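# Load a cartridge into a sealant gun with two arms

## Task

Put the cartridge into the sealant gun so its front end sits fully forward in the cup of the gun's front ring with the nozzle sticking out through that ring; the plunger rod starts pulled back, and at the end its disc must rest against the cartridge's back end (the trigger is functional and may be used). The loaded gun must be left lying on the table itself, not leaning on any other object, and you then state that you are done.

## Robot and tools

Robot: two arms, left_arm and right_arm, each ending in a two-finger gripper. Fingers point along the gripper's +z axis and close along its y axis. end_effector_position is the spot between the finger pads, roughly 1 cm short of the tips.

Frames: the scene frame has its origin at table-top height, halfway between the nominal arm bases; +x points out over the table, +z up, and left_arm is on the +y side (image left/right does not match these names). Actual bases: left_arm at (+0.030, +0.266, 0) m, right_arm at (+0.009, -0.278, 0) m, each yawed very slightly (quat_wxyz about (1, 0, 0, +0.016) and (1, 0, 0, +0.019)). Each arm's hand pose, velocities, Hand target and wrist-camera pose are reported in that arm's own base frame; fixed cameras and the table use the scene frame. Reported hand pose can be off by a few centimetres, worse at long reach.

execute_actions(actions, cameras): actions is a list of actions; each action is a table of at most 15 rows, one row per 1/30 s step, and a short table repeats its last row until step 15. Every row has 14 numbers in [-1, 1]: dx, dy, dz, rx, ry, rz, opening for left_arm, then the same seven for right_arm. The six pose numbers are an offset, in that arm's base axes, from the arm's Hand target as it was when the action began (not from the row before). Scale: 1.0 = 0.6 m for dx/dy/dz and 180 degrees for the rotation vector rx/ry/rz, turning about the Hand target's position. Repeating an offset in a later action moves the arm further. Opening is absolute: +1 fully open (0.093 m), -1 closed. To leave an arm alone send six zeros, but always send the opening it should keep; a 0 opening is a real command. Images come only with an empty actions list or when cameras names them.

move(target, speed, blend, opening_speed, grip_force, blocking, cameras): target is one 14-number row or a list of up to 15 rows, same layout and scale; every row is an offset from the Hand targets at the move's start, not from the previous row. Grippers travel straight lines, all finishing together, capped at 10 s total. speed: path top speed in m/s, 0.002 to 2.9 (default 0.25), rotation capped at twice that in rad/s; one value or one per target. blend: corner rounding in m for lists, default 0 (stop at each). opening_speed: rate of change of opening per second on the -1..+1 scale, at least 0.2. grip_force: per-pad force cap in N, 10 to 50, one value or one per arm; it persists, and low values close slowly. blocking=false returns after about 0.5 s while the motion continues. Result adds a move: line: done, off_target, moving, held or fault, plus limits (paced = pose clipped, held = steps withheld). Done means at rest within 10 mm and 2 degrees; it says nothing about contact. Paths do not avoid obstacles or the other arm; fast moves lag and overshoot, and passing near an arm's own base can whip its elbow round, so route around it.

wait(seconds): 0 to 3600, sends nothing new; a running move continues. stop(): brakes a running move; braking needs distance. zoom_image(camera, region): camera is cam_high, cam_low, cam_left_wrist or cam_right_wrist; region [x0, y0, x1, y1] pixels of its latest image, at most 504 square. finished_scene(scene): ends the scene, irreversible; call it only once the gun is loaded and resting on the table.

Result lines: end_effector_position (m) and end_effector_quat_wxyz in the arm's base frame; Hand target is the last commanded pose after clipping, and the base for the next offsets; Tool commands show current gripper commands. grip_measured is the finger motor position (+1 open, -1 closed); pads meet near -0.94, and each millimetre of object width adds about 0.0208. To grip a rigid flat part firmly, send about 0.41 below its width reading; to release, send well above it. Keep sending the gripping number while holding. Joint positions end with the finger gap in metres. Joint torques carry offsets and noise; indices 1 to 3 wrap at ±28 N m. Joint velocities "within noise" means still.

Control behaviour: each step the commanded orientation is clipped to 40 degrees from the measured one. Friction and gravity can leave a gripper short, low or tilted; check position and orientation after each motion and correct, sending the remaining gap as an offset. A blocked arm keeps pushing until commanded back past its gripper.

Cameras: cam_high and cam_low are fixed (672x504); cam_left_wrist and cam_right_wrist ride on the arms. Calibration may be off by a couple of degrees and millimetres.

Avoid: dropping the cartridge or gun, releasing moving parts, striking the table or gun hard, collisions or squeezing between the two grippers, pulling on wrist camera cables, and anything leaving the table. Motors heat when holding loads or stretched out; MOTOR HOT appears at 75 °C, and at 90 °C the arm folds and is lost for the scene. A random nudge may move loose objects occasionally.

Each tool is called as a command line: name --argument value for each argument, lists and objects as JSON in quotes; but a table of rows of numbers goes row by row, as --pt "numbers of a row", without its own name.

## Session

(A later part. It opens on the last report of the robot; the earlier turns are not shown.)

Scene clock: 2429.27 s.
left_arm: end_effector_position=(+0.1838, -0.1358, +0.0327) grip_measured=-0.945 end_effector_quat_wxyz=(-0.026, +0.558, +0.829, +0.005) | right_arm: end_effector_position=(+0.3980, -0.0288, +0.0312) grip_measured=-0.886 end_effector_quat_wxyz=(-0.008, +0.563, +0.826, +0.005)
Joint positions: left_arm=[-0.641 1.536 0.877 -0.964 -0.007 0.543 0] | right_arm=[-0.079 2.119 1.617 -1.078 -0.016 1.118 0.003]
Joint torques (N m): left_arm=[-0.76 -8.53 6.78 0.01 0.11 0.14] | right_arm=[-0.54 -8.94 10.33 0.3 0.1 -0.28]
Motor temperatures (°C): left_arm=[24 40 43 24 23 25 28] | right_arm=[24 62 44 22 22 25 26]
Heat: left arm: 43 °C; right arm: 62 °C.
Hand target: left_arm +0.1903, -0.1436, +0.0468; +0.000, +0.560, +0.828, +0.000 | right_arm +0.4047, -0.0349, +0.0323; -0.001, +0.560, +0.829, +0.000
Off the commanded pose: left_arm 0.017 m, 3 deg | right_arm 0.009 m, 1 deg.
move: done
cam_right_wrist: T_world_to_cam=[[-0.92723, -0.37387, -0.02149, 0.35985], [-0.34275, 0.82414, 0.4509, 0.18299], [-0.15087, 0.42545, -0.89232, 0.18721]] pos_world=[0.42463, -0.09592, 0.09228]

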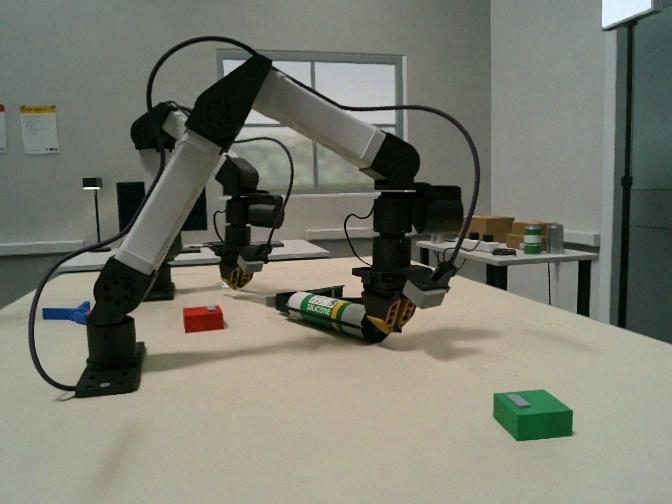

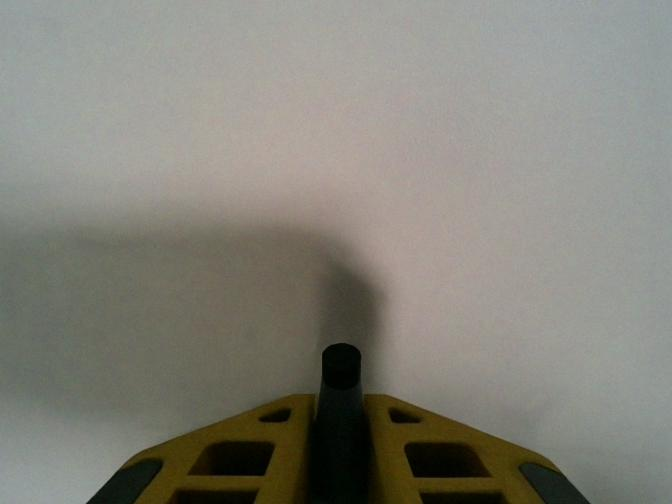

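move --target '[0,0,0,0,0,0,-0.95, 0.00805,-0.00215,-0.003,0,0,0,-0.95]' --speed 0.04 --cameras '["cam_low","cam_right_wrist"]'

zoom_image --camera "cam_low" --region '[270, 260, 430, 360]'

Scene clock: 2448.13 s.
left_arm: end_effector_position=(+0.1837, -0.1356, +0.0327) grip_measured=-0.945 end_effector_quat_wxyz=(-0.026, +0.558, +0.829, +0.005) | right_arm: end_effector_position=(+0.4018, -0.0299, +0.0306) grip_measured=-0.886 end_effector_quat_wxyz=(-0.009, +0.561, +0.827, +0.004)
Joint positions: left_arm=[-0.641 1.536 0.877 -0.965 -0.007 0.543 0] | right_arm=[-0.081 2.137 1.642 -1.088 -0.016 1.112 0.003]
Joint torques (N m): left_arm=[-0.79 -8.53 6.76 0.01 0.11 0.14] | right_arm=[-0.5 -8.77 10.32 0.35 0.11 -0.25]
Motor temperatures (°C): left_arm=[24 41 43 24 23 25 28] | right_arm=[24 61 48 22 22 25 27]
Heat: left arm: 43 °C; right arm: 61 °C.
Hand target: left_arm +0.1903, -0.1436, +0.0468; +0.000, +0.560, +0.828, +0.000 | right_arm +0.4096, -0.0361, +0.0305; -0.001, +0.560, +0.829, +0.000
Off the commanded pose: left_arm 0.017 m, 3 deg | right_arm 0.010 m, 1 deg.
move: done
cam_right_wrist: T_world_to_cam=[[-0.92558, -0.37806, -0.01919, 0.36213], [-0.34532, 0.82249, 0.45196, 0.18644], [-0.15508, 0.42495, -0.89183, 0.18938]] pos_world=[0.42893, -0.09692, 0.09158]

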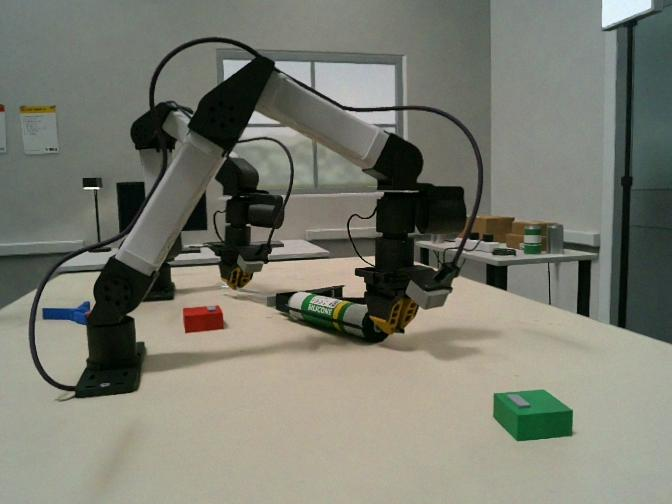

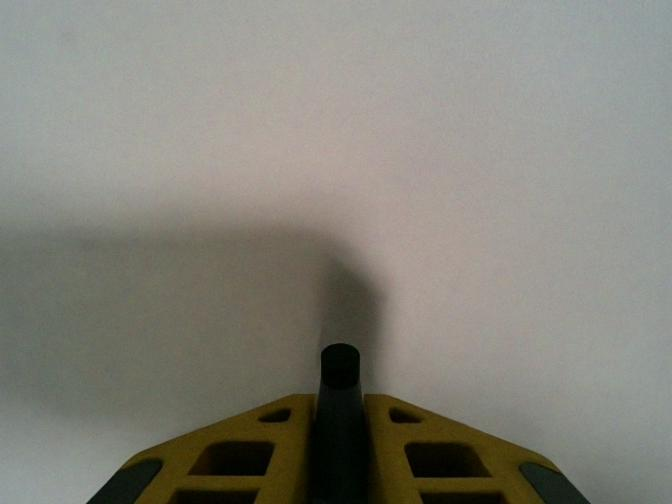

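Scaled by 3.150 from the camera's image (finer frame: 960x720).

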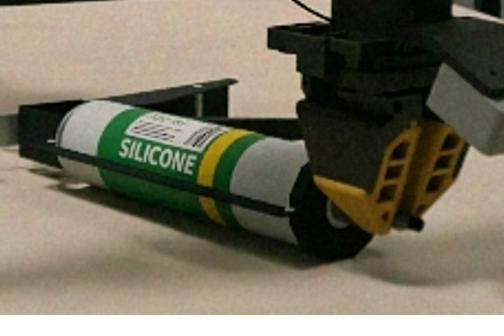

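move --target '[0,0,0,0,0,0,-0.95, 0.0025,-0.0062,-0.002,0,0,0,-0.95]' --speed 0.04 --cameras '["cam_low"]'

zoom_image --camera "cam_low" --region '[270, 260, 430, 360]'

Scene clock: 2457.33 s.
left_arm: end_effector_position=(+0.1837, -0.1356, +0.0327) grip_measured=-0.949 end_effector_quat_wxyz=(-0.026, +0.558, +0.829, +0.005) | right_arm: end_effector_position=(+0.4018, -0.0305, +0.0300) grip_measured=-0.886 end_effector_quat_wxyz=(-0.012, +0.560, +0.829, +0.003)
Joint positions: left_arm=[-0.641 1.536 0.877 -0.965 -0.007 0.543 0] | right_arm=[-0.082 2.143 1.65 -1.096 -0.016 1.105 0.003]
Joint torques (N m): left_arm=[-0.77 -8.51 6.79 0.02 0.11 0.14] | right_arm=[-1.18 -8.76 10.32 0.42 0.12 -0.28]
Motor temperatures (°C): left_arm=[24 41 43 24 23 25 28] | right_arm=[24 62 47 22 22 25 27]
Heat: left arm: 43 °C; right arm: 62 °C.
Hand target: left_arm +0.1903, -0.1436, +0.0468; +0.000, +0.560, +0.828, +0.000 | right_arm +0.4110, -0.0399, +0.0293; -0.001, +0.560, +0.829, +0.000
Off the commanded pose: left_arm 0.017 m, 3 deg | right_arm 0.013 m, 1 deg.
move: off_target (right_arm)

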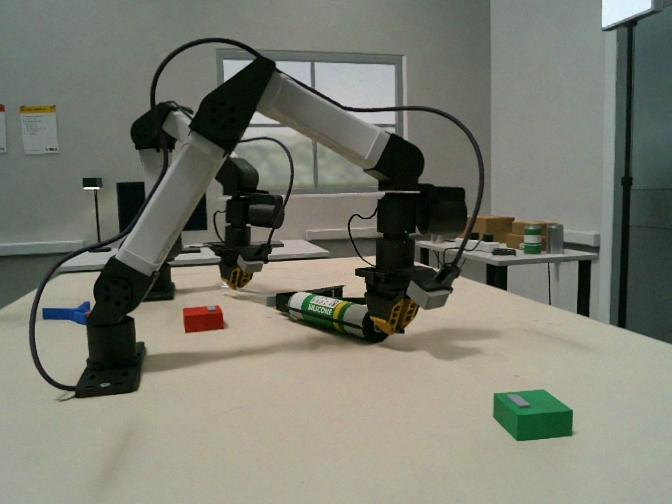

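Scaled by 3.150 from the camera's image (finer frame: 960x720).

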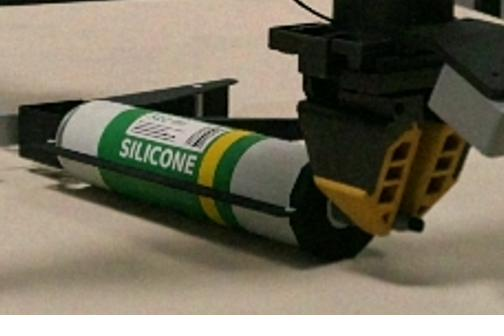

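move --target '[0,0,0,0,0,0,-0.95, 0.0019,-0.0047,-0.004,0,0,0,-0.95]' --speed 0.04

Scene clock: 2464.27 s.
left_arm: end_effector_position=(+0.1836, -0.1357, +0.0327) grip_measured=-0.944 end_effector_quat_wxyz=(-0.026, +0.558, +0.829, +0.004) | right_arm: end_effector_position=(+0.4021, -0.0316, +0.0296) grip_measured=-0.886 end_effector_quat_wxyz=(-0.014, +0.559, +0.829, +0.004)
Joint positions: left_arm=[-0.641 1.536 0.877 -0.965 -0.006 0.543 0] | right_arm=[-0.087 2.147 1.655 -1.099 -0.02 1.1 0.003]
Joint torques (N m): left_arm=[-0.77 -8.53 6.78 0.02 0.11 0.14] | right_arm=[-1.44 -8.44 10.07 0.48 0.14 -0.27]
Motor temperatures (°C): left_arm=[24 41 43 24 23 25 28] | right_arm=[24 62 48 22 22 25 27]
Heat: left arm: 43 °C; right arm: 62 °C.
Hand target: left_arm +0.1903, -0.1436, +0.0468; +0.000, +0.560, +0.828, +0.000 | right_arm +0.4122, -0.0428, +0.0269; -0.001, +0.560, +0.829, +0.000
Off the commanded pose: left_arm 0.017 m, 3 deg | right_arm 0.015 m, 2 deg.
move: off_target (right_arm)

move --target '[0,0,0,0,0,0,-0.95, -0.0105,0.0135,0,0,0,0,-0.95]' --speed 0.05

move --target '[0,0,0,0,0,0,-0.95, 0,0,0,0,0,0,-0.3]' --speed 0.05 --opening_speed 0.5 --cameras '["cam_right_wrist","cam_low"]'

Scene clock: 2476.80 s.
left_arm: end_effector_position=(+0.1836, -0.1357, +0.0327) grip_measured=-0.946 end_effector_quat_wxyz=(-0.026, +0.558, +0.829, +0.004) | right_arm: end_effector_position=(+0.4020, -0.0312, +0.0296) grip_measured=-0.886 end_effector_quat_wxyz=(-0.014, +0.559, +0.829, +0.004)
Joint positions: left_arm=[-0.641 1.536 0.877 -0.965 -0.006 0.543 0] | right_arm=[-0.086 2.147 1.655 -1.099 -0.02 1.1 0.003]
Joint torques (N m): left_arm=[-0.77 -8.53 6.79 0.02 0.11 0.14] | right_arm=[0.18 -10.65 6.23 0.61 0.15 -0.08]
Motor temperatures (°C): left_arm=[24 41 43 24 23 25 28] | right_arm=[24 62 48 22 22 25 27]
Heat: left arm: 43 °C; right arm: 62 °C.
Hand target: left_arm +0.1903, -0.1436, +0.0468; +0.000, +0.560, +0.828, +0.000 | right_arm +0.4059, -0.0347, +0.0269; -0.001, +0.560, +0.829, +0.000
Off the commanded pose: left_arm 0.017 m, 3 deg | right_arm 0.006 m, 2 deg.
move: done

Scene clock: 2478.43 s.
left_arm: end_effector_position=(+0.1836, -0.1357, +0.0327) grip_measured=-0.944 end_effector_quat_wxyz=(-0.026, +0.558, +0.829, +0.004) | right_arm: end_effector_position=(+0.4059, -0.0319, +0.0296) grip_measured=-0.303 end_effector_quat_wxyz=(-0.006, +0.559, +0.829, +0.007)
Joint positions: left_arm=[-0.641 1.536 0.877 -0.965 -0.006 0.543 0] | right_arm=[-0.086 2.147 1.655 -1.083 -0.018 1.1 0.031]
Joint torques (N m): left_arm=[-0.79 -8.53 6.78 0.02 0.11 0.14] | right_arm=[0.09 -10.65 6.12 0.51 0.13 -0.07]
Motor temperatures (°C): left_arm=[24 41 43 24 23 25 28] | right_arm=[24 62 48 22 22 25 27]
Heat: left arm: 43 °C; right arm: 62 °C.
Hand target: left_arm +0.1903, -0.1436, +0.0468; +0.000, +0.560, +0.828, +0.000 | right_arm +0.4058, -0.0347, +0.0269; -0.001, +0.560, +0.829, +0.000
Off the commanded pose: left_arm 0.017 m, 3 deg | right_arm 0.004 m, 1 deg.
move: done
cam_right_wrist: T_world_to_cam=[[-0.92278, -0.3844, -0.02666, 0.36401], [-0.35437, 0.81945, 0.45046, 0.19357], [-0.15131, 0.42513, -0.8924, 0.18845]] pos_world=[0.43302, -0.09881, 0.09068]
Images, in order (width x height): cam_low 672x504, cam_right_wrist 672x504.

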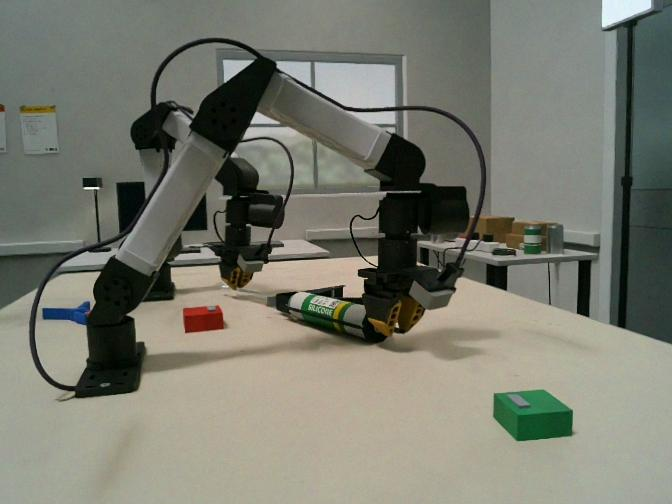

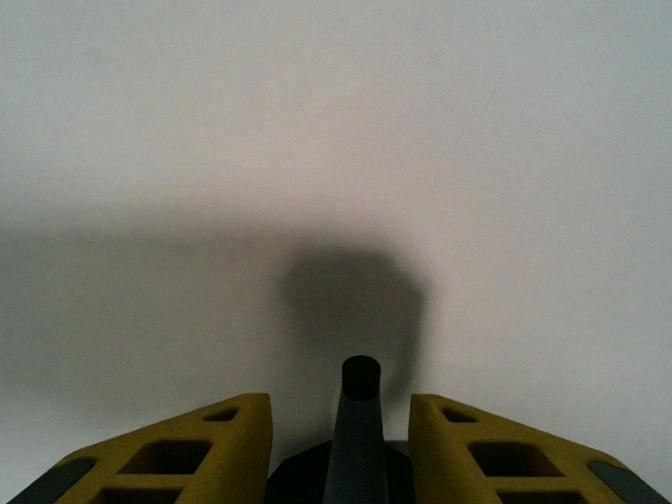

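move --target '[0,0,0,0,0,0,-0.95, 0,0,0.12,0,0,0,0.0]' --speed 0.12 --cameras '["cam_right_wrist","cam_low"]'

zoom_image --camera "cam_right_wrist" --region '[247, 270, 447, 420]'

zoom_image --camera "cam_low" --region '[270, 260, 430, 360]'

Scene clock: 2497.23 s.
left_arm: end_effector_position=(+0.1836, -0.1357, +0.0327) grip_measured=-0.949 end_effector_quat_wxyz=(-0.026, +0.558, +0.829, +0.004) | right_arm: end_effector_position=(+0.4037, -0.0319, +0.0864) grip_measured=-0.002 end_effector_quat_wxyz=(-0.015, +0.559, +0.829, +0.001)
Joint positions: left_arm=[-0.641 1.536 0.877 -0.965 -0.006 0.543 0] | right_arm=[-0.086 2.125 1.848 -1.319 -0.017 1.1 0.045]
Joint torques (N m): left_arm=[-0.79 -8.54 6.79 0.02 0.11 0.14] | right_arm=[0.16 -12 9.57 0.18 0.12 -0.07]
Motor temperatures (°C): left_arm=[24 41 43 24 23 25 28] | right_arm=[24 64 46 22 22 25 26]
Heat: left arm: 43 °C; right arm: 64 °C.
Hand target: left_arm +0.1903, -0.1436, +0.0468; +0.000, +0.560, +0.828, +0.000 | right_arm +0.4059, -0.0347, +0.0989; -0.001, +0.560, +0.829, +0.000
Off the commanded pose: left_arm 0.017 m, 3 deg | right_arm 0.013 m, 2 deg.
move: off_target (right_arm)
cam_right_wrist: T_world_to_cam=[[-0.92313, -0.3844, -0.00789, 0.36202], [-0.34501, 0.81914, 0.45824, 0.16275], [-0.16968, 0.42574, -0.8888, 0.24583]] pos_world=[0.43205, -0.09882, 0.14677]
Images, in order (width x height): cam_low 672x504, cam_right_wrist 672x504.

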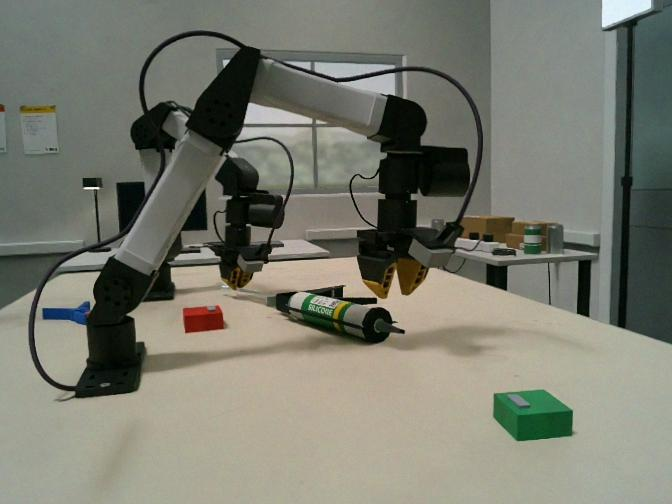

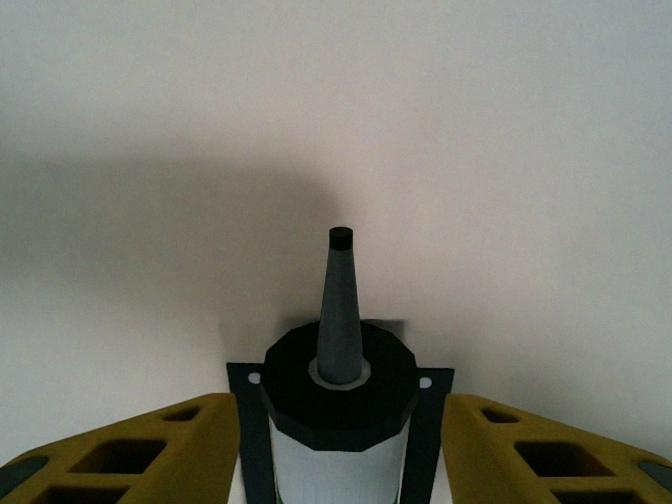

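Scaled by 2.520 from the camera's image (finer frame: 960x720).

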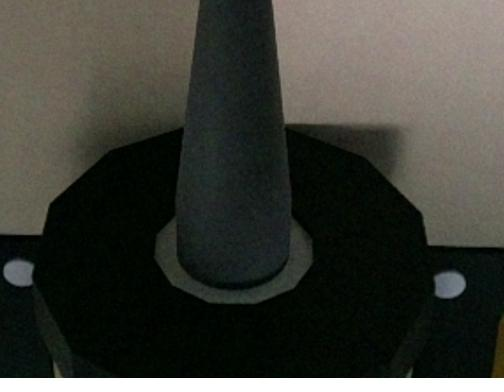

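Scaled by 3.150 from the camera's image (finer frame: 960x720).

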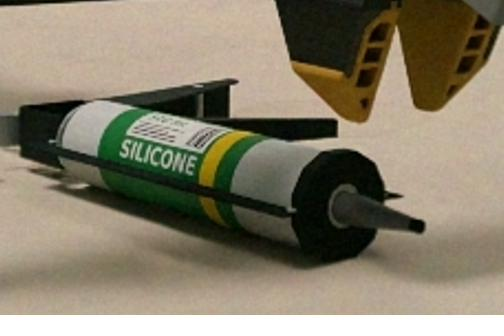

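move --target '[0,0,0,0,0,0,-0.95, -0.0398,0.4145,0.035,0,0,0.4878,0.6]' --speed 0.3 --cameras '["cam_right_wrist","cam_low","cam_high"]'

Scene clock: 2533.03 s.
left_arm: end_effector_position=(+0.1836, -0.1357, +0.0327) grip_measured=-0.947 end_effector_quat_wxyz=(-0.026, +0.558, +0.829, +0.004) | right_arm: end_effector_position=(+0.3805, +0.2153, +0.1261) grip_measured=+0.598 end_effector_quat_wxyz=(+0.009, -0.164, +0.986, +0.010)
Joint positions: left_arm=[-0.641 1.536 0.877 -0.965 -0.006 0.543 0] | right_arm=[0.51 2.24 2.19 -1.497 -0.014 0.18 0.074]
Joint torques (N m): left_arm=[-0.79 -8.53 6.79 0.01 0.11 0.14] | right_arm=[0.25 -8.96 9.5 0.32 0.05 -0.28]
Motor temperatures (°C): left_arm=[24 41 43 24 23 25 28] | right_arm=[24 68 49 22 22 25 25]
Heat: left arm: 43 °C; right arm: 68 °C.
Hand target: left_arm +0.1903, -0.1436, +0.0468; +0.000, +0.560, +0.828, +0.000 | right_arm +0.3820, +0.2140, +0.1199; +0.000, -0.171, +0.985, -0.001
Off the commanded pose: left_arm 0.017 m, 3 deg | right_arm 0.007 m, 2 deg.
move: done
cam_right_wrist: T_world_to_cam=[[0.33322, -0.94201, -0.03973, 0.08201], [-0.85202, -0.3189, 0.41516, 0.37746], [-0.40376, -0.10449, -0.90888, 0.37776]] pos_world=[0.4468, 0.2371, 0.18988]
Images, in order (width x height): cam_high 672x504, cam_low 672x504, cam_right_wrist 672x504.

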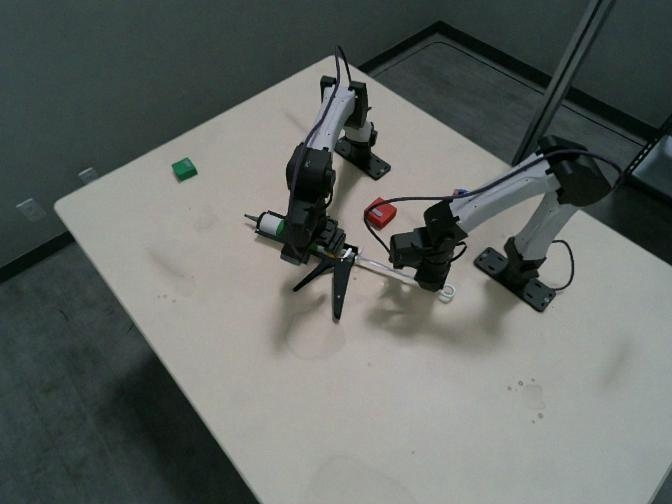

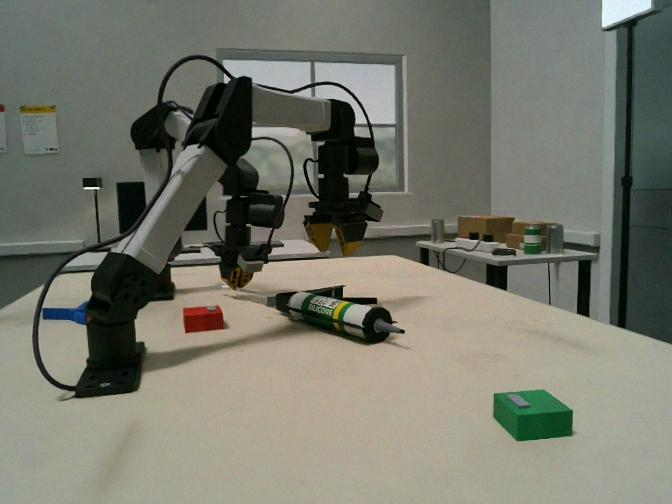

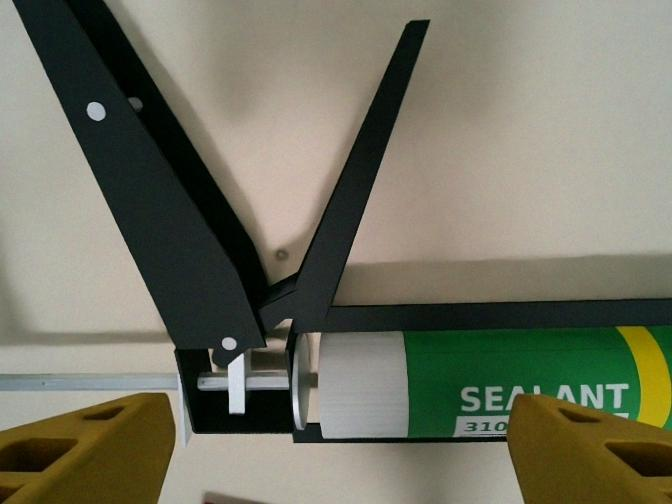

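move --target '[0,0,0,0,0,0,-0.95, -0.0545,0.064,-0.02,0,0,0,0.98]' --speed 0.15 --cameras '["cam_right_wrist"]'

Scene clock: 2619.07 s.
left_arm: end_effector_position=(+0.1836, -0.1357, +0.0327) grip_measured=-0.944 end_effector_quat_wxyz=(-0.026, +0.558, +0.829, +0.004) | right_arm: end_effector_position=(+0.3478, +0.2547, +0.1053) grip_measured=+0.978 end_effector_quat_wxyz=(-0.009, -0.179, +0.984, +0.002)
Joint positions: left_arm=[-0.641 1.536 0.877 -0.965 -0.006 0.543 0] | right_arm=[0.628 2.24 2.107 -1.452 -0.011 0.267 0.092]
Joint torques (N m): left_arm=[-0.77 -8.51 6.79 0.02 0.11 0.14] | right_arm=[-0.05 -12.63 5.93 0.5 0.03 0.05]
Motor temperatures (°C): left_arm=[24 41 43 24 23 25 28] | right_arm=[24 65 50 22 21 25 25]
Heat: left arm: 43 °C; right arm: 65 °C.
Hand target: left_arm +0.1903, -0.1436, +0.0468; +0.000, +0.560, +0.828, +0.000 | right_arm +0.3493, +0.2525, +0.1079; +0.000, -0.171, +0.985, +0.000
Off the commanded pose: left_arm 0.017 m, 3 deg | right_arm 0.004 m, 1 deg.
move: done
cam_right_wrist: T_world_to_cam=[[0.3611, -0.93205, -0.02974, 0.11584], [-0.8282, -0.3352, 0.44913, 0.36312], [-0.42858, -0.13755, -0.89297, 0.36522]] pos_world=[0.41543, 0.27992, 0.16648]

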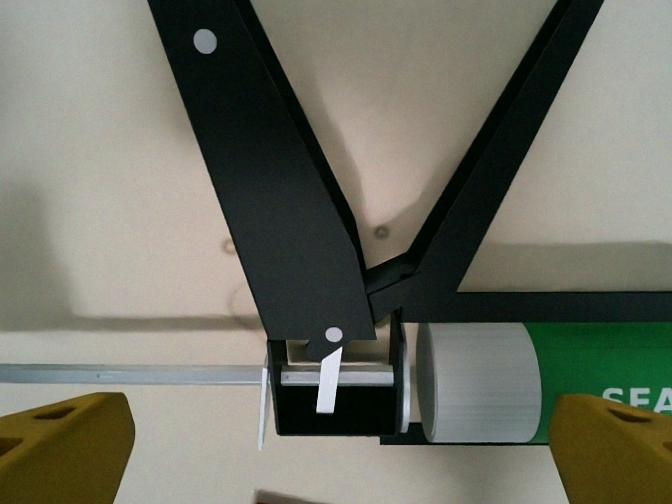

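move --target '[0,0,0,0,0,0,-0.95, 0.0053,-0.0047,-0.075,0,0,-0.01,1.0]' --speed 0.12 --cameras '["cam_right_wrist"]'

Scene clock: 2662.67 s.
left_arm: end_effector_position=(+0.1836, -0.1357, +0.0327) grip_measured=-0.949 end_effector_quat_wxyz=(-0.026, +0.558, +0.829, +0.004) | right_arm: end_effector_position=(+0.3498, +0.2529, +0.0603) grip_measured=+1.000 end_effector_quat_wxyz=(-0.009, -0.165, +0.986, +0.002)
Joint positions: left_arm=[-0.641 1.536 0.877 -0.965 -0.006 0.543 0] | right_arm=[0.621 2.24 1.928 -1.275 -0.011 0.289 0.093]
Joint torques (N m): left_arm=[-0.79 -8.54 6.75 0.02 0.11 0.14] | right_arm=[-0.27 -12.81 5.93 0.5 0.03 0.05]
Motor temperatures (°C): left_arm=[24 41 43 24 23 25 28] | right_arm=[24 76 43 22 21 25 24]
Heat: left arm: 43 °C; right arm: 76 °C. Fold the right arm in close to its base, or ease its load, before you think long.
Hand target: left_arm +0.1903, -0.1436, +0.0468; +0.000, +0.560, +0.828, +0.000 | right_arm +0.3524, +0.2496, +0.0629; +0.000, -0.156, +0.988, -0.001
Off the commanded pose: left_arm 0.017 m, 3 deg | right_arm 0.005 m, 2 deg.
MOTOR HOT: joint 2 (shoulder) of the right arm reports 76 °C; the controller's stop level is 90 °C. To cool a motor, set the load down, stop pushing, or move to a pose that needs little force.
move: done
cam_right_wrist: T_world_to_cam=[[0.33463, -0.9419, -0.02907, 0.12379], [-0.83688, -0.31122, 0.4503, 0.38122], [-0.43318, -0.12635, -0.89241, 0.32445]] pos_world=[0.41815, 0.27624, 0.12148]

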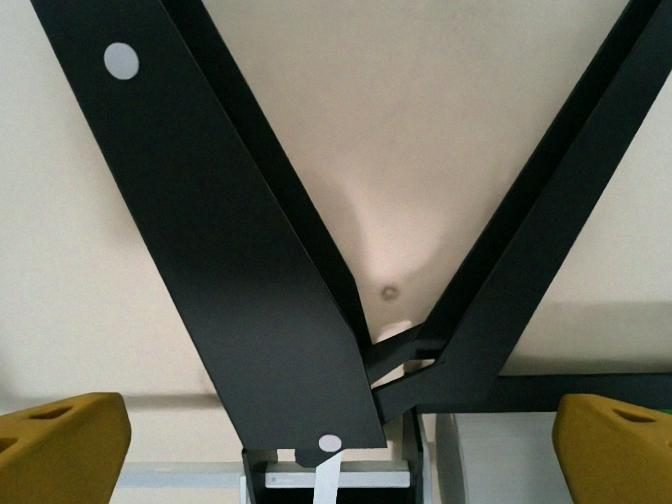

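move --target '[0,0,0,0,0,0,-0.95, 0.0112,-0.0027,-0.020,0,0,0,1.0]' --speed 0.1 --cameras '["cam_right_wrist"]'

Scene clock: 2714.40 s.
left_arm: end_effector_position=(+0.1836, -0.1357, +0.0327) grip_measured=-0.946 end_effector_quat_wxyz=(-0.026, +0.558, +0.829, +0.004) | right_arm: end_effector_position=(+0.3579, +0.2517, +0.0585) grip_measured=+1.000 end_effector_quat_wxyz=(+0.002, -0.159, +0.987, +0.007)
Joint positions: left_arm=[-0.641 1.536 0.877 -0.965 -0.006 0.543 0] | right_arm=[0.609 2.24 1.921 -1.243 -0.011 0.289 0.093]
Joint torques (N m): left_arm=[-0.79 -8.53 6.78 0.03 0.11 0.14] | right_arm=[-0.28 -10.71 5.97 0.55 0.02 -0.08]
Motor temperatures (°C): left_arm=[24 41 43 24 23 25 28] | right_arm=[24 81 41 22 21 25 24]
Heat: left arm: 43 °C; right arm: 81 °C. Fold the right arm in close to its base, or ease its load, before you think long.
Hand target: left_arm +0.1903, -0.1436, +0.0468; +0.000, +0.560, +0.828, +0.000 | right_arm +0.3592, +0.2480, +0.0509; +0.000, -0.156, +0.988, -0.001
Off the commanded pose: left_arm 0.017 m, 3 deg | right_arm 0.009 m, 1 deg.
MOTOR HOT: still on. Joint 2 (shoulder) of the right arm reports 81 °C.
move: done
cam_right_wrist: T_world_to_cam=[[0.32306, -0.9457, -0.03588, 0.12545], [-0.84979, -0.30657, 0.42881, 0.39314], [-0.41652, -0.10804, -0.90268, 0.31613]] pos_world=[0.42523, 0.27332, 0.12129]

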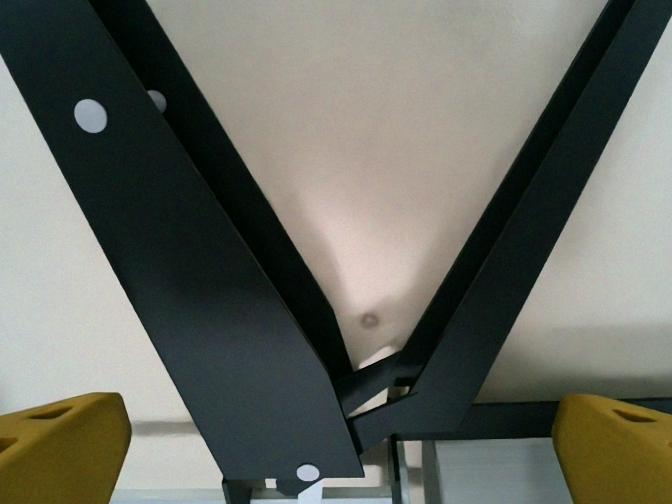

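move --pt "0 0 0 0 0 0 -0.95 0 0 0.12 0 0 0 1.0" --pt "0 0 0 0 0 0 -0.95 -0.2653 -0.4133 0.2485 0 0 0 1.0" --speed 0.25 --blend '[0.03, 0]'

Scene clock: 2734.00 s.
left_arm: end_effector_position=(+0.1836, -0.1357, +0.0327) grip_measured=-0.948 end_effector_quat_wxyz=(-0.026, +0.558, +0.829, +0.004) | right_arm: end_effector_position=(+0.2075, +0.0020, +0.2006) grip_measured=+1.000 end_effector_quat_wxyz=(+0.048, -0.151, +0.987, -0.005)
Joint positions: left_arm=[-0.641 1.536 0.877 -0.965 -0.006 0.543 0] | right_arm=[0.006 1.277 1.341 -1.539 -0.004 -0.297 0.093]
Joint torques (N m): left_arm=[-0.8 -8.51 6.76 0.03 0.11 0.14] | right_arm=[-0.4 -4.23 5.76 0.48 -0.07 -0.26]
Motor temperatures (°C): left_arm=[24 41 43 24 23 25 28] | right_arm=[24 77 41 22 21 25 24]
Heat: left arm: 43 °C; right arm: 77 °C. Fold the right arm in close to its base, or ease its load, before you think long.
Hand target: left_arm +0.1903, -0.1436, +0.0468; +0.000, +0.560, +0.828, +0.000 | right_arm +0.2000, +0.0000, +0.1999; +0.000, -0.156, +0.988, -0.001
Off the commanded pose: left_arm 0.017 m, 3 deg | right_arm 0.008 m, 6 deg.
MOTOR HOT: still on. Joint 2 (shoulder) of the right arm reports 77 °C.
joint sent to its limit (right arm) — joint 4 (wrist pitch), lower limit. The joint targets are off in orientation, not in position.
move: off_target (right_arm)

wait --seconds 60

Scene clock: 2778.57 s.
left_arm: end_effector_position=(+0.1836, -0.1357, +0.0327) grip_measured=-0.949 end_effector_quat_wxyz=(-0.026, +0.558, +0.829, +0.004) | right_arm: end_effector_position=(+0.2075, +0.0020, +0.2006) grip_measured=+1.000 end_effector_quat_wxyz=(+0.048, -0.151, +0.987, -0.005)
Joint positions: left_arm=[-0.641 1.536 0.877 -0.965 -0.006 0.543 0] | right_arm=[0.006 1.277 1.341 -1.539 -0.004 -0.297 0.093]
Joint torques (N m): left_arm=[-0.77 -8.54 6.8 0.02 0.11 0.14] | right_arm=[-0.38 -4.12 5.78 0.49 -0.09 -0.27]
Motor temperatures (°C): left_arm=[24 41 43 24 23 25 28] | right_arm=[24 60 41 22 21 25 24]
Heat: left arm: 43 °C; right arm: 60 °C.
Hand target: left_arm +0.1903, -0.1436, +0.0468; +0.000, +0.560, +0.828, +0.000 | right_arm +0.2000, +0.0000, +0.1999; +0.000, -0.156, +0.988, -0.001
Tool commands: left_gripper/opening=-0.95 right_gripper/opening=+1.0
Off the commanded pose: left_arm 0.017 m, 3 deg | right_arm 0.008 m, 6 deg.
MOTOR HOT: cleared for the motors of the right arm.
wait: 10.00 of 60 s (the remaining seconds did not pass); at rest from the start

move --pt "0 0 0 0 0 0 -0.95 0.2635 0.4172 -0.1498 0 0 0 1.0" --pt "0 0 0 0 0 0 -0.95 0.2635 0.4172 -0.2382 0 0 0 1.0" --speed '[0.3, 0.12]' --blend '[0.02, 0]' --cameras '["cam_right_wrist"]'

Scene clock: 2788.03 s.
left_arm: end_effector_position=(+0.1836, -0.1357, +0.0327) grip_measured=-0.946 end_effector_quat_wxyz=(-0.026, +0.558, +0.829, +0.004) | right_arm: end_effector_position=(+0.3590, +0.2515, +0.0727) grip_measured=+1.000 end_effector_quat_wxyz=(+0.012, -0.162, +0.987, +0.008)
Joint positions: left_arm=[-0.641 1.536 0.877 -0.965 -0.006 0.543 0] | right_arm=[0.61 2.219 1.943 -1.267 -0.004 0.283 0.093]
Joint torques (N m): left_arm=[-0.79 -8.54 6.79 0.02 0.11 0.14] | right_arm=[0.2 -9.03 6.13 0.57 -0.06 0.04]
Motor temperatures (°C): left_arm=[24 41 43 24 23 25 28] | right_arm=[24 58 41 22 21 25 24]
Heat: left arm: 43 °C; right arm: 58 °C.
Hand target: left_arm +0.1903, -0.1436, +0.0468; +0.000, +0.560, +0.828, +0.000 | right_arm +0.3582, +0.2504, +0.0572; +0.000, -0.156, +0.988, -0.001
Off the commanded pose: left_arm 0.017 m, 3 deg | right_arm 0.016 m, 2 deg.
move: off_target (right_arm)
cam_right_wrist: T_world_to_cam=[[0.33043, -0.94324, -0.03351, 0.12195], [-0.85593, -0.31443, 0.41051, 0.3935], [-0.39774, -0.10697, -0.91124, 0.323]] pos_world=[0.42499, 0.27331, 0.13688]

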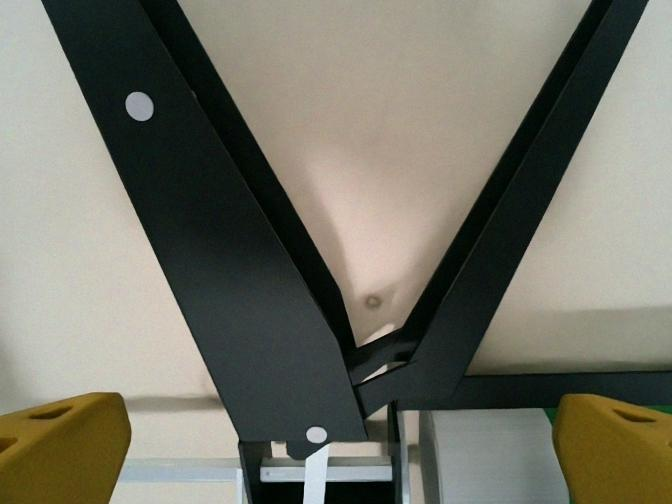

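move --target '[0,0,0,0,0,0,-0.95, -0.001,0.0028,-0.0385,0,0,0,1.0]' --speed 0.08 --cameras '["cam_right_wrist"]'

Scene clock: 2803.17 s.
left_arm: end_effector_position=(+0.1836, -0.1357, +0.0327) grip_measured=-0.944 end_effector_quat_wxyz=(-0.026, +0.558, +0.829, +0.004) | right_arm: end_effector_position=(+0.3596, +0.2519, +0.0485) grip_measured=+1.000 end_effector_quat_wxyz=(+0.010, -0.161, +0.987, +0.007)
Joint positions: left_arm=[-0.641 1.536 0.877 -0.965 -0.006 0.543 0] | right_arm=[0.61 2.235 1.873 -1.185 -0.004 0.287 0.093]
Joint torques (N m): left_arm=[-0.77 -8.53 6.79 0.02 0.11 0.15] | right_arm=[0.49 -9.17 6.22 0.58 -0.07 0.09]
Motor temperatures (°C): left_arm=[24 41 43 24 23 25 28] | right_arm=[24 59 41 22 21 25 24]
Heat: left arm: 43 °C; right arm: 59 °C.
Hand target: left_arm +0.1903, -0.1436, +0.0468; +0.000, +0.560, +0.828, +0.000 | right_arm +0.3575, +0.2520, +0.0341; +0.000, -0.156, +0.988, -0.001
Off the commanded pose: left_arm 0.017 m, 3 deg | right_arm 0.014 m, 2 deg.
move: off_target (right_arm)
cam_right_wrist: T_world_to_cam=[[0.32677, -0.94454, -0.03259, 0.12293], [-0.85579, -0.31035, 0.41389, 0.40284], [-0.40105, -0.10735, -0.90974, 0.30251]] pos_world=[0.4259, 0.27361, 0.11248]

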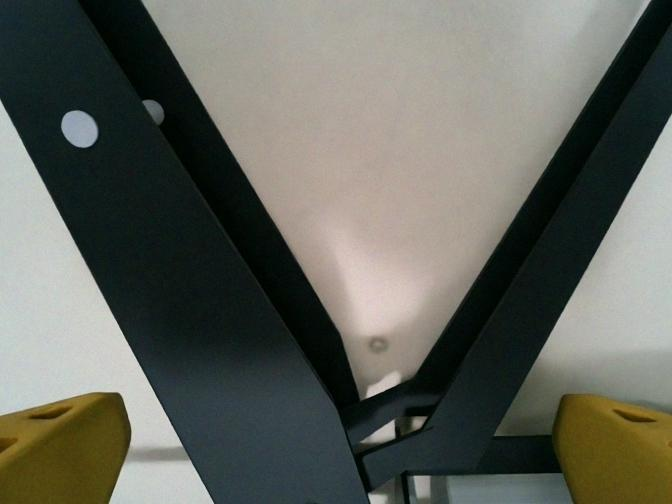

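move --target '[0,0,0,0,0,0,-0.95, -0.0017,0.0047,-0.030,0,0,0,1.0]' --speed 0.06 --cameras '["cam_right_wrist","cam_low"]'

Scene clock: 2816.57 s.
left_arm: end_effector_position=(+0.1836, -0.1357, +0.0327) grip_measured=-0.948 end_effector_quat_wxyz=(-0.026, +0.558, +0.829, +0.004) | right_arm: end_effector_position=(+0.3592, +0.2551, +0.0308) grip_measured=+1.000 end_effector_quat_wxyz=(+0.010, -0.161, +0.987, +0.007)
Joint positions: left_arm=[-0.641 1.536 0.877 -0.965 -0.006 0.543 0] | right_arm=[0.616 2.253 1.832 -1.125 -0.004 0.294 0.093]
Joint torques (N m): left_arm=[-0.79 -8.5 6.78 0.02 0.11 0.14] | right_arm=[0.51 -9.24 6.24 0.58 -0.05 0.05]
Motor temperatures (°C): left_arm=[24 41 43 24 23 25 28] | right_arm=[24 60 40 22 21 25 24]
Heat: left arm: 43 °C; right arm: 60 °C.
Hand target: left_arm +0.1903, -0.1436, +0.0468; +0.000, +0.560, +0.828, +0.000 | right_arm +0.3564, +0.2549, +0.0160; +0.000, -0.156, +0.988, -0.001
Off the commanded pose: left_arm 0.017 m, 3 deg | right_arm 0.015 m, 2 deg.
move: off_target (right_arm)
cam_right_wrist: T_world_to_cam=[[0.32673, -0.94454, -0.03285, 0.12558], [-0.85586, -0.31044, 0.41369, 0.4108], [-0.40094, -0.10705, -0.90983, 0.28642]] pos_world=[0.4254, 0.27681, 0.09478]
Images, in order (width x height): cam_low 672x504, cam_right_wrist 672x504.

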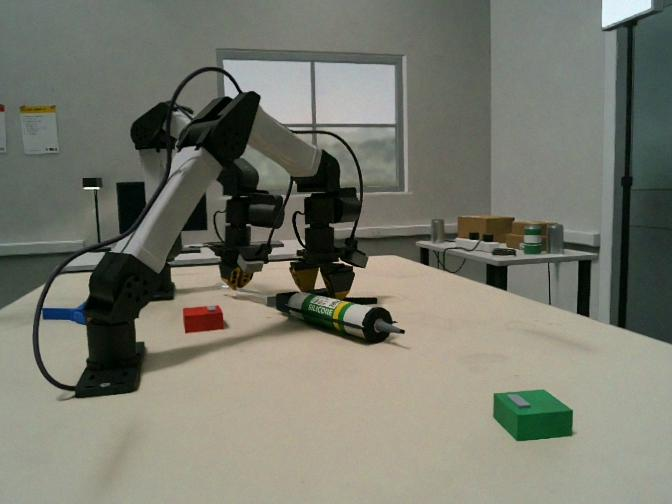

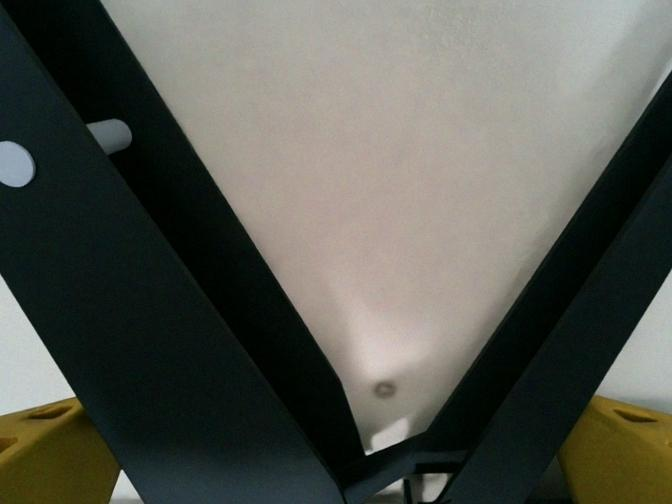

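move --target '[0,0,0,0,0,0,-0.95, 0,0,0,0,0,0,0.4]' --speed 0.06 --opening_speed 0.3 --cameras '["cam_right_wrist"]'

Scene clock: 2826.33 s.
left_arm: end_effector_position=(+0.1862, -0.1339, +0.0327) grip_measured=-0.944 end_effector_quat_wxyz=(-0.024, +0.570, +0.821, +0.013) | right_arm: end_effector_position=(+0.3568, +0.2613, +0.0307) grip_measured=+0.405 end_effector_quat_wxyz=(+0.013, -0.211, +0.977, +0.011)
Joint positions: left_arm=[-0.641 1.536 0.877 -0.96 -0.024 0.573 0] | right_arm=[0.629 2.253 1.832 -1.117 -0.009 0.204 0.065]
Joint torques (N m): left_arm=[-0.68 -8.5 6.8 -0.01 0.32 -0.14] | right_arm=[-0.54 -9.29 6.23 0.54 0.02 1.08]
Motor temperatures (°C): left_arm=[24 41 43 24 23 25 28] | right_arm=[24 60 40 22 21 25 24]
Heat: left arm: 43 °C; right arm: 60 °C.
Hand target: left_arm +0.1903, -0.1436, +0.0468; +0.000, +0.560, +0.828, +0.000 | right_arm +0.3565, +0.2549, +0.0161; +0.000, -0.156, +0.988, +0.000
Off the commanded pose: left_arm 0.018 m, 3 deg | right_arm 0.016 m, 7 deg.
move: done
cam_right_wrist: T_world_to_cam=[[0.42166, -0.90598, -0.03736, 0.08841], [-0.82135, -0.39908, 0.40758, 0.42182], [-0.38417, -0.14118, -0.91241, 0.28902]] pos_world=[0.42022, 0.28924, 0.09508]

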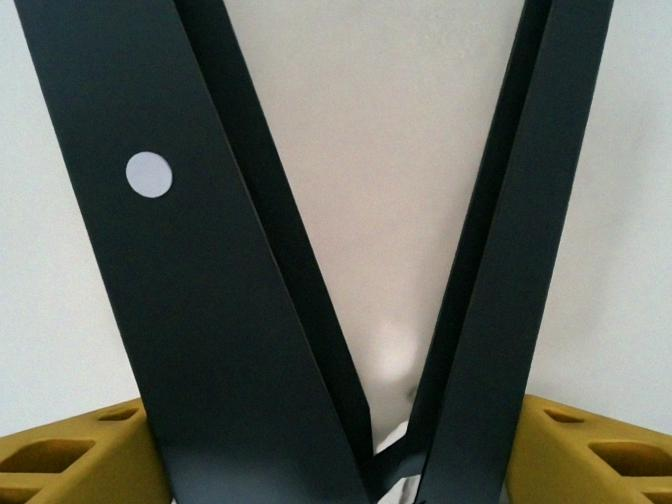

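move --target '[0,0,0,0,0,0,-0.95, 0.0005,0.0083,0,0,0,0.0278,0.2]' --speed 0.06 --opening_speed 0.3 --cameras '["cam_right_wrist"]'

Scene clock: 2844.10 s.
left_arm: end_effector_position=(+0.1867, -0.1342, +0.0327) grip_measured=-0.948 end_effector_quat_wxyz=(-0.023, +0.573, +0.819, +0.013) | right_arm: end_effector_position=(+0.3544, +0.2650, +0.0296) grip_measured=+0.200 end_effector_quat_wxyz=(+0.012, -0.251, +0.968, +0.012)
Joint positions: left_arm=[-0.641 1.536 0.877 -0.958 -0.024 0.578 0] | right_arm=[0.637 2.256 1.832 -1.116 -0.014 0.128 0.055]
Joint velocities: left_arm=[within noise] | right_arm=[-0.027 -0.002 -0.002 -0.066 0.037 -0.066 -0.005]
Joint torques (N m): left_arm=[-0.66 -8.46 6.78 -0.03 0.32 -0.21] | right_arm=[-0.57 -8.57 7.94 0.48 0.05 1.07]
Motor temperatures (°C): left_arm=[24 41 43 24 24 25 28] | right_arm=[24 61 40 22 21 26 24]
Heat: left arm: 43 °C; right arm: 61 °C.
Hand target: left_arm +0.1903, -0.1436, +0.0468; +0.000, +0.560, +0.828, +0.000 | right_arm +0.3568, +0.2598, +0.0160; +0.000, -0.199, +0.980, -0.001
Off the commanded pose: left_arm 0.017 m, 3 deg | right_arm 0.015 m, 7 deg.
move: off_target (right_arm)
cam_right_wrist: T_world_to_cam=[[0.49585, -0.86749, -0.03991, 0.05629], [-0.78448, -0.46717, 0.40785, 0.42673], [-0.37245, -0.17092, -0.91218, 0.29136]] pos_world=[0.41537, 0.29799, 0.09398]

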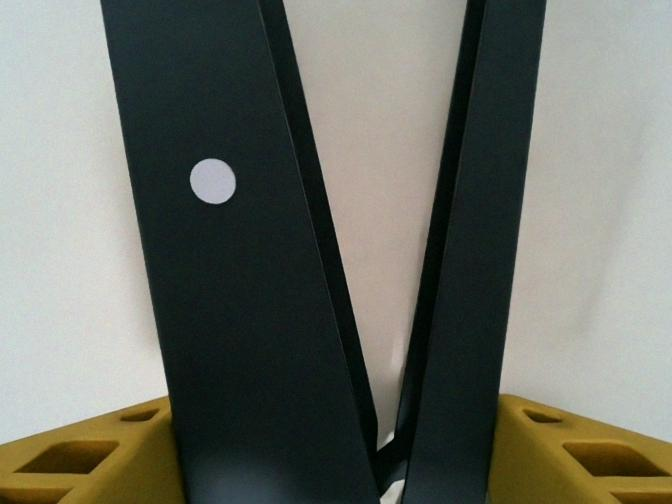

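move --target '[0,0,0,0,0,0,-0.95, -0.003,0.0083,0,0,0,0.0278,0.05]' --speed 0.06 --opening_speed 0.3 --cameras '["cam_right_wrist","cam_low"]'

Scene clock: 2850.00 s.
left_arm: end_effector_position=(+0.1865, -0.1346, +0.0326) grip_measured=-0.945 end_effector_quat_wxyz=(-0.023, +0.575, +0.818, +0.013) | right_arm: end_effector_position=(+0.3508, +0.2697, +0.0294) grip_measured=+0.052 end_effector_quat_wxyz=(+0.011, -0.293, +0.956, +0.014)
Joint positions: left_arm=[-0.643 1.536 0.877 -0.958 -0.024 0.583 0] | right_arm=[0.648 2.256 1.832 -1.116 -0.019 0.053 0.048]
Joint velocities: left_arm=[within noise] | right_arm=[-0.017 -0.017 -0.017 -0.007 0.007 -0.007 -0.004]
Joint torques (N m): left_arm=[-0.5 -8.44 6.82 -0.01 0.32 -0.24] | right_arm=[-0.47 -8.31 8.83 0.43 0.08 1.07]
Motor temperatures (°C): left_arm=[24 41 43 24 24 25 28] | right_arm=[24 62 41 22 21 26 24]
Heat: left arm: 43 °C; right arm: 62 °C.
Hand target: left_arm +0.1903, -0.1436, +0.0468; +0.000, +0.560, +0.828, +0.000 | right_arm +0.3550, +0.2649, +0.0161; +0.000, -0.241, +0.970, -0.001
Off the commanded pose: left_arm 0.017 m, 4 deg | right_arm 0.015 m, 7 deg.
move: off_target (right_arm)
cam_right_wrist: T_world_to_cam=[[0.56905, -0.8212, -0.04257, 0.02404], [-0.74072, -0.53438, 0.40716, 0.42891], [-0.35711, -0.20016, -0.91236, 0.29319]] pos_world=[0.40872, 0.30763, 0.09389]
Images, in order (width x height): cam_low 672x504, cam_right_wrist 672x504.

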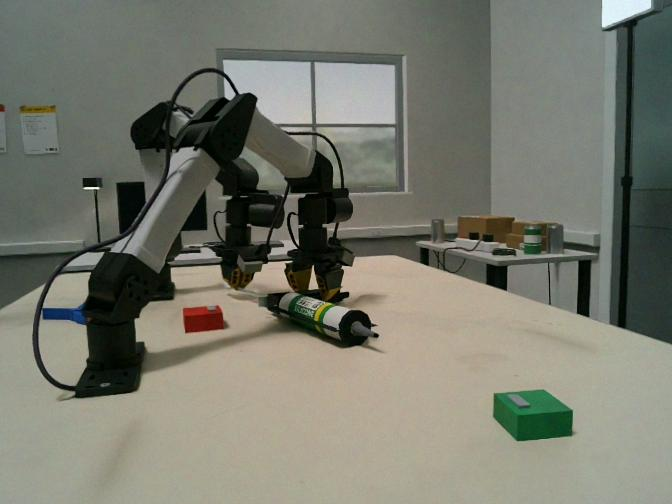

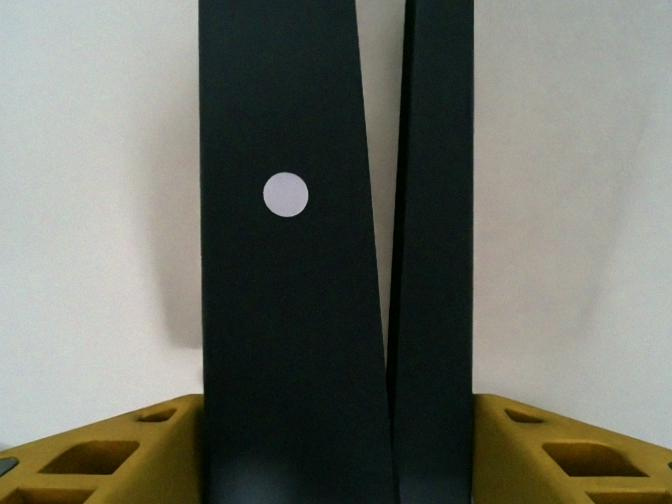

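execute_actions --actions '[]'

Scene clock: 2867.67 s.
left_arm: end_effector_position=(+0.1865, -0.1346, +0.0326) grip_measured=-0.948 end_effector_quat_wxyz=(-0.023, +0.575, +0.818, +0.013) | right_arm: end_effector_position=(+0.3508, +0.2697, +0.0294) grip_measured=+0.053 end_effector_quat_wxyz=(+0.011, -0.293, +0.956, +0.014)
Joint positions: left_arm=[-0.643 1.536 0.877 -0.958 -0.024 0.583 0] | right_arm=[0.648 2.256 1.832 -1.116 -0.019 0.053 0.048]
Joint velocities: within noise
Joint torques (N m): left_arm=[-0.49 -8.47 6.8 -0.04 0.32 -0.25] | right_arm=[-0.54 -8.25 8.7 0.47 0.09 1.05]
Motor temperatures (°C): left_arm=[24 41 43 24 24 25 28] | right_arm=[24 64 43 22 21 26 24]
Heat: left arm: 43 °C; right arm: 64 °C.
Hand target: left_arm +0.1903, -0.1436, +0.0468; +0.000, +0.560, +0.828, +0.000 | right_arm +0.3550, +0.2649, +0.0161; +0.000, -0.241, +0.970, -0.001
Tool commands: left_gripper/opening=-0.95 right_gripper/opening=+0.05
Off the commanded pose: left_arm 0.017 m, 4 deg | right_arm 0.015 m, 7 deg.
camera_calibration:
cam_left_wrist: T_world_to_cam=[[-0.94304, -0.33255, -0.00907, 0.13543], [-0.29899, 0.83528, 0.46143, 0.19189], [-0.14587, 0.43786, -0.88713, 0.20261]] pos_world=[0.21465, -0.20396, 0.09243]
cam_right_wrist: T_world_to_cam=[[0.56935, -0.82098, -0.04295, 0.02396], [-0.74038, -0.53476, 0.40726, 0.42894], [-0.35732, -0.20007, -0.9123, 0.29326]] pos_world=[0.40872, 0.30773, 0.09389]

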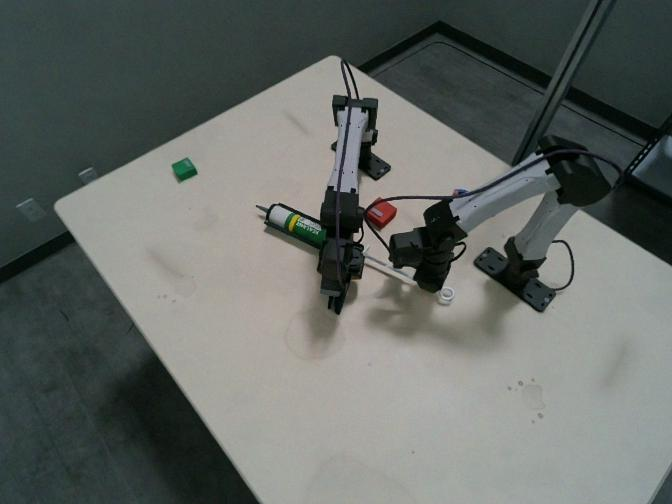

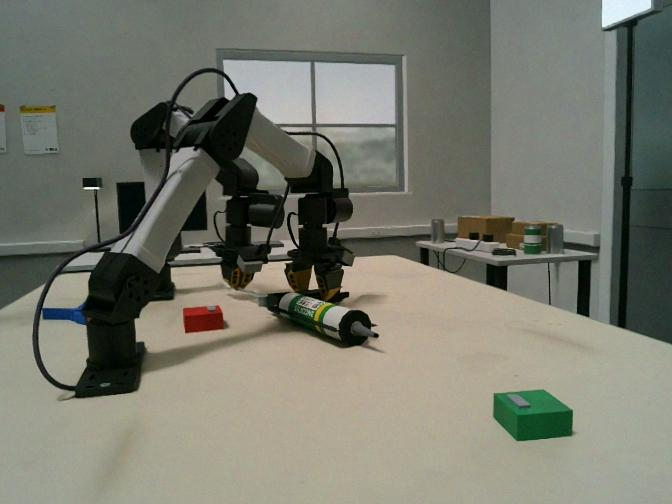

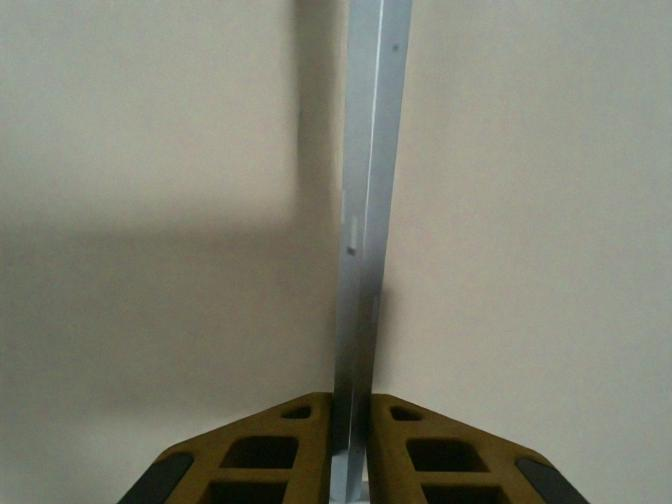

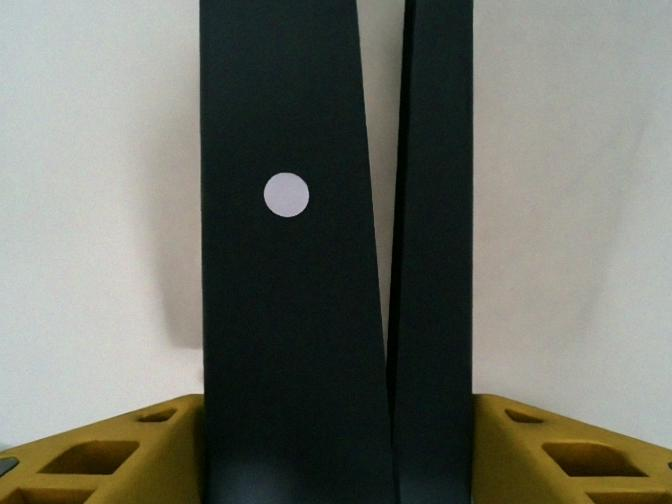

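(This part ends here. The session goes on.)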